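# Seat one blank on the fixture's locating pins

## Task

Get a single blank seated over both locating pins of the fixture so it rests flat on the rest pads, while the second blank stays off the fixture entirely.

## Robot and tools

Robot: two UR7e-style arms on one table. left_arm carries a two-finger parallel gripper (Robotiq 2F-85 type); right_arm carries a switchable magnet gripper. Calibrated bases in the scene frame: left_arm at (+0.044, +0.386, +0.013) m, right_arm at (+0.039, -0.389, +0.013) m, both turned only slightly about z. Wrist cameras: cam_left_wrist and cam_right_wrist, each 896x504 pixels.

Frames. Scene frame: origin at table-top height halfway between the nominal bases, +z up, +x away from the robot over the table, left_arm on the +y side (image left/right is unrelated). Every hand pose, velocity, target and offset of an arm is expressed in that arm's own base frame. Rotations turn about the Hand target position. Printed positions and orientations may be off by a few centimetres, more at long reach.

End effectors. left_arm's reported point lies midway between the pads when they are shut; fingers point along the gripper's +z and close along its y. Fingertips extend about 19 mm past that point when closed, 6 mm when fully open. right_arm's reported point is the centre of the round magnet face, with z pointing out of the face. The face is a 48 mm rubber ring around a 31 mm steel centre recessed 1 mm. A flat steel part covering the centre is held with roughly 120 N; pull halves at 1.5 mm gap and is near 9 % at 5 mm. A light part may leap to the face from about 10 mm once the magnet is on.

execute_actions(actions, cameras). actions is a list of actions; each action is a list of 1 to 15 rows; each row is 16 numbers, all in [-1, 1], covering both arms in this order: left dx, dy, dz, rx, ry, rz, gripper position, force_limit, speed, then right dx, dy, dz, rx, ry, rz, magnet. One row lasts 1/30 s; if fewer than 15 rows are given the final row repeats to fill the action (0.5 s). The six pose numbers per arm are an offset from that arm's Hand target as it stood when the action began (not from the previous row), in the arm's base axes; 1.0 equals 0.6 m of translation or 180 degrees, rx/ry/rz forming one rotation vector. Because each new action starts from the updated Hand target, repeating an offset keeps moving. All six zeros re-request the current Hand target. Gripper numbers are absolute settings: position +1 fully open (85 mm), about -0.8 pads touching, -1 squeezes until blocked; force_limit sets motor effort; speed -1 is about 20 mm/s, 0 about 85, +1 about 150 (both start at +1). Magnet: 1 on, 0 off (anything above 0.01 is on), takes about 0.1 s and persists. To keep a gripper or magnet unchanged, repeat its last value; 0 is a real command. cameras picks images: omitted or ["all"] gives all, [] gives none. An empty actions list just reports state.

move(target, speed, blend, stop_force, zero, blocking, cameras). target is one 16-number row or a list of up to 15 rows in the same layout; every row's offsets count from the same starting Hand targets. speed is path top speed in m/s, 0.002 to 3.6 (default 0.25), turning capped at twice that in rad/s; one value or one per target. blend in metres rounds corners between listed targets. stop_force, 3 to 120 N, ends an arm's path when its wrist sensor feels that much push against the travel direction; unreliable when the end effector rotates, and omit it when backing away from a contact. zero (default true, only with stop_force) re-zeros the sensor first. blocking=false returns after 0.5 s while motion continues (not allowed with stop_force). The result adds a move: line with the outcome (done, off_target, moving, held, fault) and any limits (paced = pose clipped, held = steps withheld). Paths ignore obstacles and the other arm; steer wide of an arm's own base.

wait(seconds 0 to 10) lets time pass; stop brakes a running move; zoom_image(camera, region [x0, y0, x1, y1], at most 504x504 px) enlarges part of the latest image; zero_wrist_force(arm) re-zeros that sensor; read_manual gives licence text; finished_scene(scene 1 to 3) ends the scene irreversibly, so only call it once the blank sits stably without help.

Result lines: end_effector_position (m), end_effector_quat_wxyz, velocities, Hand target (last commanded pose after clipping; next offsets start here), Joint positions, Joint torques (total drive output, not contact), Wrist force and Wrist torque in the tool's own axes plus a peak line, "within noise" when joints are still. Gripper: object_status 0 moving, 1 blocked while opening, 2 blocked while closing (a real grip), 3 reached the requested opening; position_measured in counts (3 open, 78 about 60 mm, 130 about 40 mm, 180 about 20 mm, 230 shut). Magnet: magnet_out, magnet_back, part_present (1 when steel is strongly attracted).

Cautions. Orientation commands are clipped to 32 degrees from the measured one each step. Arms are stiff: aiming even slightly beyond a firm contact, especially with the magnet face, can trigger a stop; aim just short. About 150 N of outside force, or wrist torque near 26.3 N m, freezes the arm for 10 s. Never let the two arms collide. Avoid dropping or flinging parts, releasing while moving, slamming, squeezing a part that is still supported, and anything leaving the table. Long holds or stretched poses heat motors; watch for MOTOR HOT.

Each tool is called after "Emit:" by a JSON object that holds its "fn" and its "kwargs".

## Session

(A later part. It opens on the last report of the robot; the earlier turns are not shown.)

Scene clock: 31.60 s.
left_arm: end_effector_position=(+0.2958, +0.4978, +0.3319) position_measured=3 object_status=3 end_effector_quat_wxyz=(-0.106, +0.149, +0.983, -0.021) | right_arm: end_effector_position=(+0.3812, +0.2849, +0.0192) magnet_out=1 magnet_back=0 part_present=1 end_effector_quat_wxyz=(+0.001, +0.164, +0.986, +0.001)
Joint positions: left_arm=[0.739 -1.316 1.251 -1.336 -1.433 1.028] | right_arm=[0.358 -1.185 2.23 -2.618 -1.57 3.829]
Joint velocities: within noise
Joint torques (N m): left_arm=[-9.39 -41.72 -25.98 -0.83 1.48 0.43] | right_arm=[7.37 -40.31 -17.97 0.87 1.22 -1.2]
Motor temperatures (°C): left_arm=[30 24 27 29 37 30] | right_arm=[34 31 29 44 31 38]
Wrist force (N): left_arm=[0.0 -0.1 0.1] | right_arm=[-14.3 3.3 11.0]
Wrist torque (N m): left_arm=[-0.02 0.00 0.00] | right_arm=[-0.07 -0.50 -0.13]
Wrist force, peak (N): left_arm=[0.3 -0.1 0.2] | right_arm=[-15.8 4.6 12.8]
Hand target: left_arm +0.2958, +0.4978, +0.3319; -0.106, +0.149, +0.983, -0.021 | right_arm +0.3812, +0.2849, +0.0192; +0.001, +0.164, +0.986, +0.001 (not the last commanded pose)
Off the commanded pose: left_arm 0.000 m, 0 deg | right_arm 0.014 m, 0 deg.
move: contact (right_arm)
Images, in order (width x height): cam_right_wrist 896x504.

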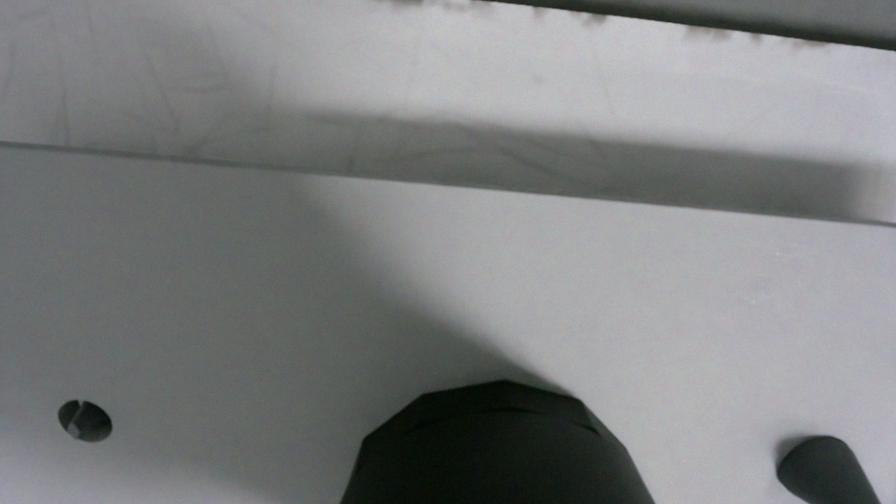

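Emit:
{"fn": "move", "kwargs": {"target": [0,0,0,0,0,0,1,1,1,0.0008,0.0,0.0003,0,0,0,1], "cameras": []}}

Emit:
{"fn": "zoom_image", "kwargs": {"camera": "cam_right_wrist", "region": [40, 384, 190, 484]}}

Emit:
{"fn": "move", "kwargs": {"target": [0,0,0,0,0,0,1,1,1,0,0,-0.025,0,0,0,1], "speed": 0.005, "stop_force": 6, "cameras": ["cam_right_wrist"]}}

Emit:
{"fn": "zoom_image", "kwargs": {"camera": "cam_right_wrist", "region": [40, 384, 190, 484]}}

Scene clock: 32.47 s.
left_arm: end_effector_position=(+0.2958, +0.4978, +0.3319) position_measured=3 object_status=3 end_effector_quat_wxyz=(-0.106, +0.149, +0.983, -0.021) | right_arm: end_effector_position=(+0.3816, +0.2849, +0.0194) magnet_out=1 magnet_back=0 part_present=1 end_effector_quat_wxyz=(+0.001, +0.164, +0.986, +0.001)
Joint positions: left_arm=[0.739 -1.316 1.251 -1.336 -1.433 1.028] | right_arm=[0.357 -1.185 2.229 -2.617 -1.57 3.829]
Joint velocities: within noise
Joint torques (N m): left_arm=[-9.68 -42.09 -26.33 -0.98 1.45 0.42] | right_arm=[-8.06 -23.52 -26.96 -2.04 1.27 -2.15]
Motor temperatures (°C): left_arm=[30 24 27 29 37 30] | right_arm=[34 31 29 44 31 38]
Wrist force (N): left_arm=[0.0 -0.1 0.1] | right_arm=[1.6 -5.1 3.4]
Wrist torque (N m): left_arm=[-0.02 0.01 0.00] | right_arm=[-0.02 -0.11 0.01]
Wrist force, peak (N): left_arm=[-0.2 -0.2 0.0] | right_arm=[-14.4 3.2 12.1]
Hand target: left_arm +0.2958, +0.4978, +0.3319; -0.106, +0.149, +0.983, -0.021 | right_arm +0.3817, +0.2849, +0.0194; +0.001, +0.164, +0.986, +0.001
Off the commanded pose: left_arm 0.000 m, 0 deg | right_arm 0.000 m, 0 deg.
move: done
No camera images: "cameras" was empty.

Scaled by 3.360 from the camera's 896x504 image, which has a finer 1280x720 frame.

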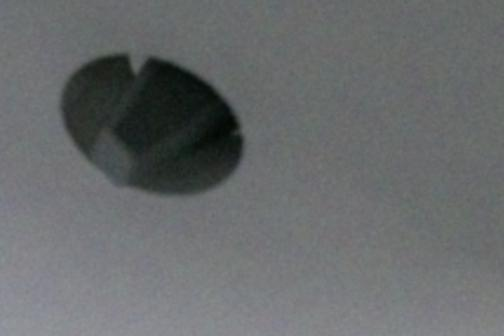

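Scene clock: 33.93 s.
left_arm: end_effector_position=(+0.2958, +0.4978, +0.3319) position_measured=3 object_status=3 end_effector_quat_wxyz=(-0.106, +0.149, +0.983, -0.021) | right_arm: end_effector_position=(+0.3817, +0.2849, +0.0188) magnet_out=1 magnet_back=0 part_present=1 end_effector_quat_wxyz=(+0.001, +0.164, +0.986, +0.001)
Joint positions: left_arm=[0.739 -1.316 1.251 -1.336 -1.433 1.028] | right_arm=[0.357 -1.184 2.229 -2.618 -1.57 3.829]
Joint velocities: within noise
Joint torques (N m): left_arm=[-9.57 -40.63 -26.44 -0.97 1.42 0] | right_arm=[-4.79 -43 -28.77 -3.4 1.08 -2.28]
Motor temperatures (°C): left_arm=[30 24 27 29 37 30] | right_arm=[34 31 29 44 31 38]
Wrist force (N): left_arm=[0.0 -0.1 -0.2] | right_arm=[1.6 -8.1 6.7]
Wrist torque (N m): left_arm=[-0.01 0.01 0.00] | right_arm=[-0.07 0.08 0.11]
Wrist force, peak (N): left_arm=[0.0 -0.3 -0.2] | right_arm=[7.2 -14.6 -3.4]
Hand target: left_arm +0.2958, +0.4978, +0.3319; -0.106, +0.149, +0.983, -0.021 | right_arm +0.3817, +0.2849, +0.0188; +0.001, +0.164, +0.986, +0.001 (not the last commanded pose)
Off the commanded pose: left_arm 0.000 m, 0 deg | right_arm 0.014 m, 0 deg.
move: contact (right_arm)
Images, in order (width x height): cam_right_wrist 896x504.

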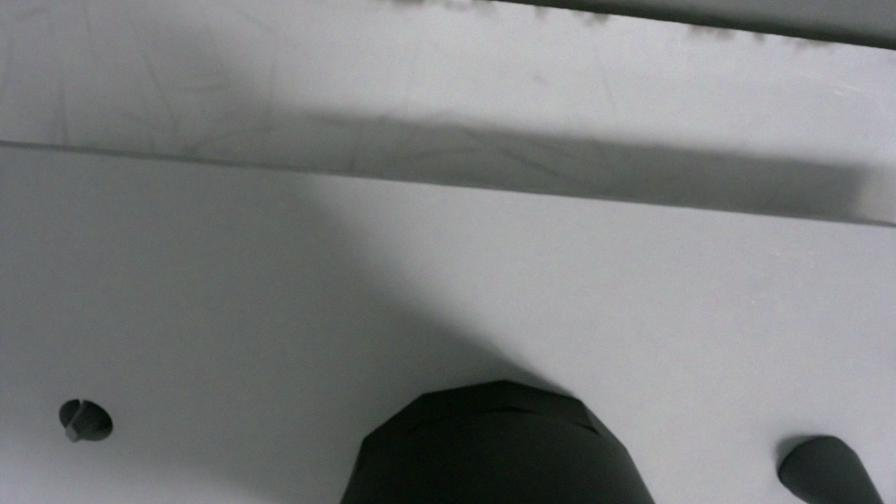

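Scaled by 3.360 from the camera's 896x504 image, which has a finer 1280x720 frame.

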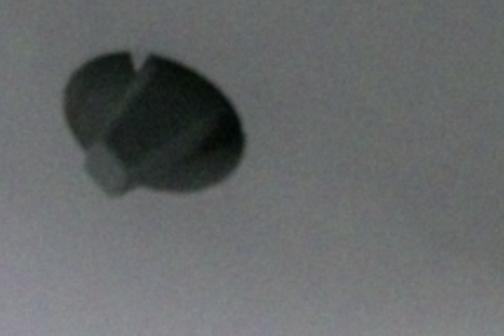

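Emit:
{"fn": "move", "kwargs": {"target": [0,0,0,0,0,0,1,1,1,-0.00013,-0.0004,0.0006,0,0,-0.00136,1], "cameras": []}}

Emit:
{"fn": "move", "kwargs": {"target": [0,0,0,0,0,0,1,1,1,0,0,-0.025,0,0,0,1], "speed": 0.005, "stop_force": 6, "cameras": ["cam_right_wrist"]}}

Scene clock: 34.83 s.
left_arm: end_effector_position=(+0.2958, +0.4978, +0.3319) position_measured=3 object_status=3 end_effector_quat_wxyz=(-0.106, +0.149, +0.983, -0.021) | right_arm: end_effector_position=(+0.3817, +0.2847, +0.0192) magnet_out=1 magnet_back=0 part_present=1 end_effector_quat_wxyz=(+0.001, +0.166, +0.986, +0.001)
Joint positions: left_arm=[0.739 -1.316 1.251 -1.336 -1.433 1.028] | right_arm=[0.357 -1.185 2.229 -2.618 -1.57 3.832]
Joint velocities: within noise
Joint torques (N m): left_arm=[-9.5 -41.32 -26.56 -1.16 1.42 0.16] | right_arm=[-8.77 -42.52 -8.62 -2.47 0.96 1.89]
Motor temperatures (°C): left_arm=[30 24 27 29 37 30] | right_arm=[34 31 29 44 31 38]
Wrist force (N): left_arm=[-0.2 0.1 -0.2] | right_arm=[3.1 -3.4 5.8]
Wrist torque (N m): left_arm=[0.01 0.03 0.01] | right_arm=[-0.06 -0.15 -0.48]
Wrist force, peak (N): left_arm=[-0.2 0.1 -0.2] | right_arm=[6.1 -7.7 8.1]
Hand target: left_arm +0.2958, +0.4978, +0.3319; -0.106, +0.149, +0.983, -0.021 | right_arm +0.3817, +0.2846, +0.0192; +0.001, +0.166, +0.986, +0.001
Off the commanded pose: left_arm 0.000 m, 0 deg | right_arm 0.000 m, 0 deg.
move: done
No camera images: "cameras" was empty.

Scene clock: 35.87 s.
left_arm: end_effector_position=(+0.2958, +0.4978, +0.3319) position_measured=3 object_status=3 end_effector_quat_wxyz=(-0.106, +0.149, +0.983, -0.021) | right_arm: end_effector_position=(+0.3816, +0.2846, +0.0191) magnet_out=1 magnet_back=0 part_present=1 end_effector_quat_wxyz=(+0.001, +0.166, +0.986, +0.001)
Joint positions: left_arm=[0.739 -1.316 1.251 -1.336 -1.433 1.028] | right_arm=[0.357 -1.185 2.23 -2.618 -1.57 3.832]
Joint velocities: within noise
Joint torques (N m): left_arm=[-10.41 -42.33 -27.3 -1.05 1.53 0.07] | right_arm=[-8.07 -41.37 -23.97 -1.36 0.41 1.22]
Motor temperatures (°C): left_arm=[30 24 27 29 37 30] | right_arm=[34 31 29 44 31 38]
Wrist force (N): left_arm=[0.0 0.1 0.0] | right_arm=[0.4 0.7 6.5]
Wrist torque (N m): left_arm=[0.03 0.00 0.00] | right_arm=[-0.07 0.02 -0.49]
Wrist force, peak (N): left_arm=[-0.2 -0.2 -0.2] | right_arm=[3.2 -3.6 7.3]
Hand target: left_arm +0.2958, +0.4978, +0.3319; -0.106, +0.149, +0.983, -0.021 | right_arm +0.3817, +0.2846, +0.0191; +0.001, +0.166, +0.986, +0.001 (not the last commanded pose)
Off the commanded pose: left_arm 0.000 m, 0 deg | right_arm 0.015 m, 0 deg.
move: contact (right_arm)
Images, in order (width x height): cam_right_wrist 896x504.

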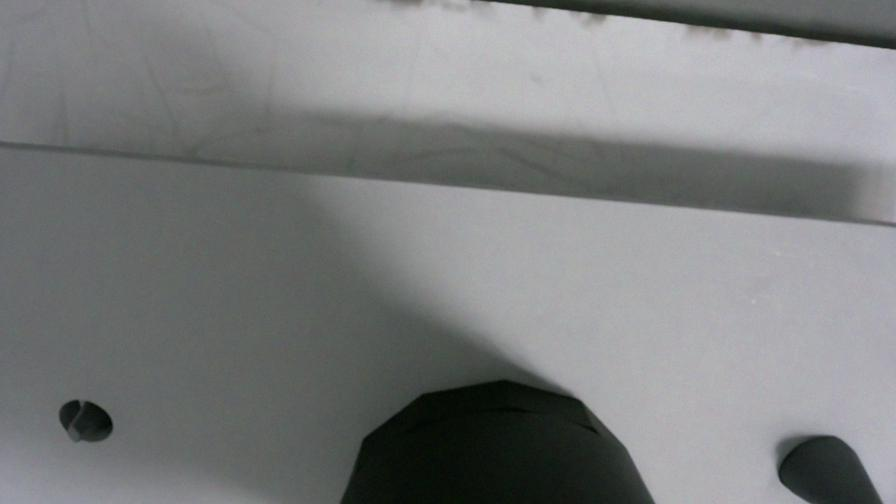

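Emit:
{"fn": "move", "kwargs": {"target": [0,0,0,0,0,0,1,1,1,0,0,0.0003,0,0,0.0009,1], "cameras": []}}

Emit:
{"fn": "move", "kwargs": {"target": [0,0,0,0,0,0,1,1,1,0,0,-0.025,0,0,0,1], "speed": 0.005, "stop_force": 6, "cameras": ["cam_right_wrist"]}}

Emit:
{"fn": "zoom_image", "kwargs": {"camera": "cam_right_wrist", "region": [40, 384, 190, 484]}}

Scene clock: 36.73 s.
left_arm: end_effector_position=(+0.2958, +0.4978, +0.3319) position_measured=3 object_status=3 end_effector_quat_wxyz=(-0.106, +0.149, +0.983, -0.021) | right_arm: end_effector_position=(+0.3817, +0.2846, +0.0193) magnet_out=1 magnet_back=0 part_present=1 end_effector_quat_wxyz=(+0.001, +0.165, +0.986, +0.001)
Joint positions: left_arm=[0.739 -1.316 1.251 -1.336 -1.433 1.028] | right_arm=[0.357 -1.185 2.229 -2.617 -1.57 3.83]
Joint velocities: within noise
Joint torques (N m): left_arm=[-8.62 -41.4 -27.15 -0.87 1.21 0.25] | right_arm=[-7.49 -40.55 -24.58 -1.91 -0.27 -2.02]
Motor temperatures (°C): left_arm=[30 24 27 29 37 30] | right_arm=[34 31 29 44 31 38]
Wrist force (N): left_arm=[-0.1 0.0 -0.1] | right_arm=[1.3 -0.7 3.8]
Wrist torque (N m): left_arm=[0.00 0.01 0.00] | right_arm=[-0.03 -0.09 -0.19]
Wrist force, peak (N): left_arm=[-0.2 -0.2 -0.1] | right_arm=[1.0 0.2 6.6]
Hand target: left_arm +0.2958, +0.4978, +0.3319; -0.106, +0.149, +0.983, -0.021 | right_arm +0.3817, +0.2846, +0.0193; +0.001, +0.165, +0.986, +0.001
Off the commanded pose: left_arm 0.000 m, 0 deg | right_arm 0.000 m, 0 deg.
move: done
No camera images: "cameras" was empty.

Scene clock: 39.00 s.
left_arm: end_effector_position=(+0.2958, +0.4978, +0.3319) position_measured=3 object_status=3 end_effector_quat_wxyz=(-0.106, +0.149, +0.983, -0.021) | right_arm: end_effector_position=(+0.3816, +0.2846, +0.0134) magnet_out=1 magnet_back=0 part_present=1 end_effector_quat_wxyz=(+0.001, +0.165, +0.986, +0.001)
Joint positions: left_arm=[0.739 -1.316 1.251 -1.336 -1.433 1.028] | right_arm=[0.357 -1.17 2.232 -2.635 -1.57 3.83]
Joint velocities: within noise
Joint torques (N m): left_arm=[-9.11 -41.51 -26.61 -1.15 1.25 0.16] | right_arm=[-7.93 -40.32 -22.54 -1.55 -0.45 -1.88]
Motor temperatures (°C): left_arm=[30 24 27 29 37 30] | right_arm=[34 31 29 43 31 38]
Wrist force (N): left_arm=[-0.1 0.0 -0.1] | right_arm=[0.8 -0.1 1.9]
Wrist torque (N m): left_arm=[0.00 0.01 0.00] | right_arm=[0.03 -0.07 -0.20]
Wrist force, peak (N): left_arm=[0.1 -0.2 -0.2] | right_arm=[9.5 -5.2 -12.8]
Hand target: left_arm +0.2958, +0.4978, +0.3319; -0.106, +0.149, +0.983, -0.021 | right_arm +0.3817, +0.2846, +0.0134; +0.001, +0.165, +0.986, +0.001 (not the last commanded pose)
Off the commanded pose: left_arm 0.000 m, 0 deg | right_arm 0.009 m, 0 deg.
move: contact (right_arm)
Images, in order (width x height): cam_right_wrist 896x504.

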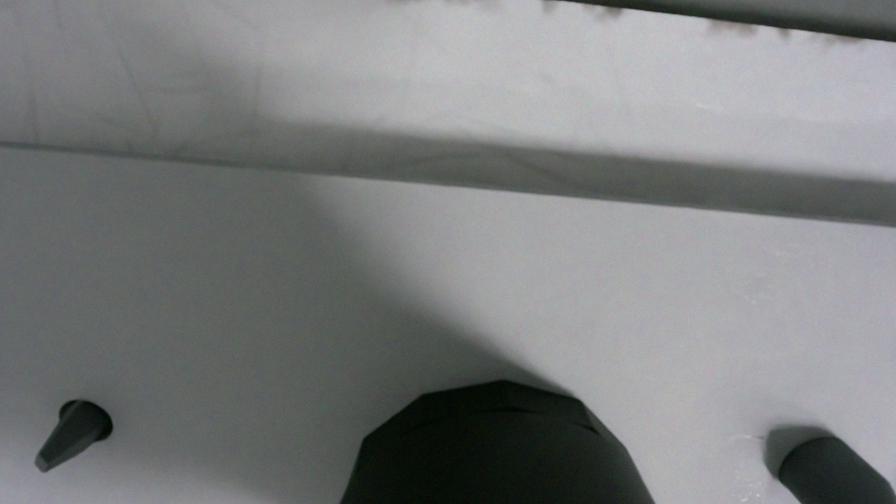

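Scaled by 3.360 from the camera's 896x504 image, which has a finer 1280x720 frame.

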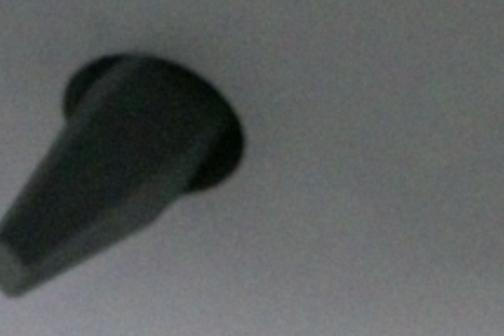

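Emit:
{"fn": "execute_actions", "kwargs": {"actions": [[[0,0,0,0,0,0,1,1,1,0,0,0,0,0,0,0]]], "cameras": []}}

Emit:
{"fn": "move", "kwargs": {"target": [[0,0,0,0,0,0,1,1,1,0,0,0.03,0,0,0,0],[0,0,0,0,0,0,1,1,1,0,0,0.17,0,0,0,0]], "speed": [0.05,0.3], "cameras": ["cam_right_wrist"]}}

Emit:
{"fn": "zoom_image", "kwargs": {"camera": "cam_right_wrist", "region": [200, 80, 700, 380]}}

Scene clock: 39.83 s.
left_arm: end_effector_position=(+0.2958, +0.4978, +0.3319) position_measured=3 object_status=3 end_effector_quat_wxyz=(-0.106, +0.149, +0.983, -0.021) | right_arm: end_effector_position=(+0.3817, +0.2846, +0.0134) magnet_out=0 magnet_back=1 part_present=0 end_effector_quat_wxyz=(+0.001, +0.165, +0.986, +0.001)
Joint positions: left_arm=[0.739 -1.316 1.251 -1.336 -1.433 1.028] | right_arm=[0.357 -1.17 2.232 -2.635 -1.57 3.83]
Joint velocities: within noise
Joint torques (N m): left_arm=[-8.37 -42.12 -28.02 -0.92 1.55 0.3] | right_arm=[-6.82 -28.3 -21.94 -2.87 -0.68 -1.91]
Motor temperatures (°C): left_arm=[30 24 27 29 37 30] | right_arm=[34 31 29 43 31 38]
Wrist force (N): left_arm=[0.1 -0.1 0.1] | right_arm=[-0.1 -1.4 -0.6]
Wrist torque (N m): left_arm=[-0.01 -0.02 0.00] | right_arm=[0.02 -0.08 -0.23]
Wrist force, peak (N): left_arm=[-0.2 -0.1 0.1] | right_arm=[4.4 -3.4 -4.8]
Hand target: left_arm +0.2958, +0.4978, +0.3319; -0.106, +0.149, +0.983, -0.021 | right_arm +0.3817, +0.2846, +0.0134; +0.001, +0.165, +0.986, +0.001
Off the commanded pose: left_arm 0.000 m, 0 deg | right_arm 0.000 m, 0 deg.
No camera images: "cameras" was empty.

Scene clock: 41.27 s.
left_arm: end_effector_position=(+0.2958, +0.4978, +0.3319) position_measured=3 object_status=3 end_effector_quat_wxyz=(-0.106, +0.149, +0.983, -0.021) | right_arm: end_effector_position=(+0.3817, +0.2847, +0.1153) magnet_out=0 magnet_back=1 part_present=0 end_effector_quat_wxyz=(+0.001, +0.165, +0.986, +0.001)
Joint positions: left_arm=[0.739 -1.316 1.251 -1.336 -1.433 1.028] | right_arm=[0.357 -1.403 2.157 -2.326 -1.57 3.83]
Joint velocities: within noise
Joint torques (N m): left_arm=[-8.73 -42.82 -27.66 -1.04 1.58 0.01] | right_arm=[-7.5 -35.19 -27.6 -0.95 -1.33 -1.98]
Motor temperatures (°C): left_arm=[30 24 27 29 37 30] | right_arm=[34 31 29 43 31 38]
Wrist force (N): left_arm=[-0.1 0.1 -0.2] | right_arm=[0.0 -1.4 -0.6]
Wrist torque (N m): left_arm=[0.02 0.01 0.00] | right_arm=[0.00 -0.11 -0.21]
Wrist force, peak (N): left_arm=[-0.1 -0.3 0.1] | right_arm=[0.2 -1.7 -1.8]
Hand target: left_arm +0.2958, +0.4978, +0.3319; -0.106, +0.149, +0.983, -0.021 | right_arm +0.3817, +0.2846, +0.1154; +0.001, +0.165, +0.986, +0.001
Off the commanded pose: left_arm 0.000 m, 0 deg | right_arm 0.000 m, 0 deg.
move: done
Images, in order (width x height): cam_right_wrist 896x504.

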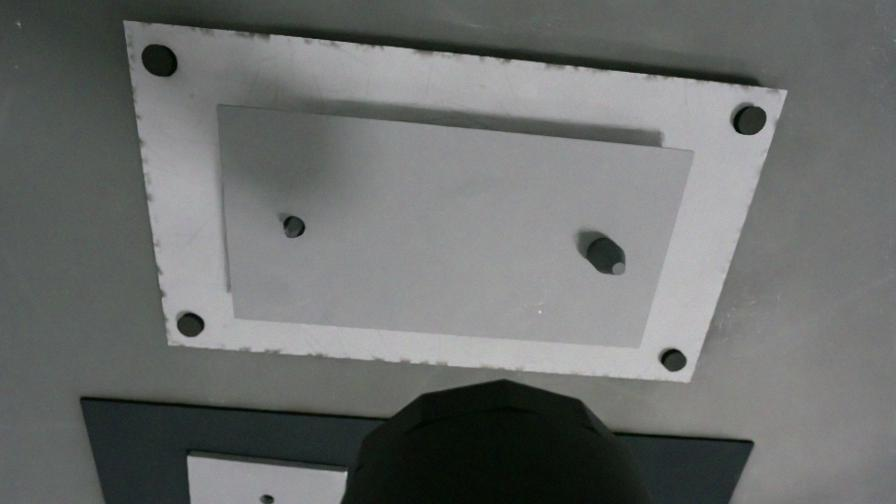

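Scaled by 1.008 from the camera's 896x504 image, which has a finer 1280x720 frame.

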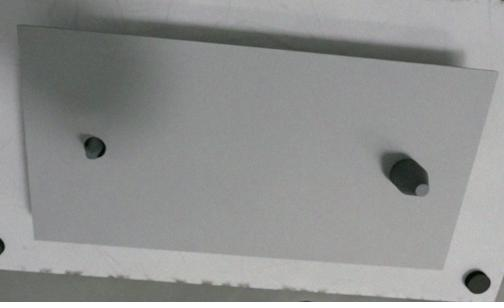

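Emit:
{"fn": "finished_scene", "kwargs": {"scene": 3}}

The scene is finished: the task was done.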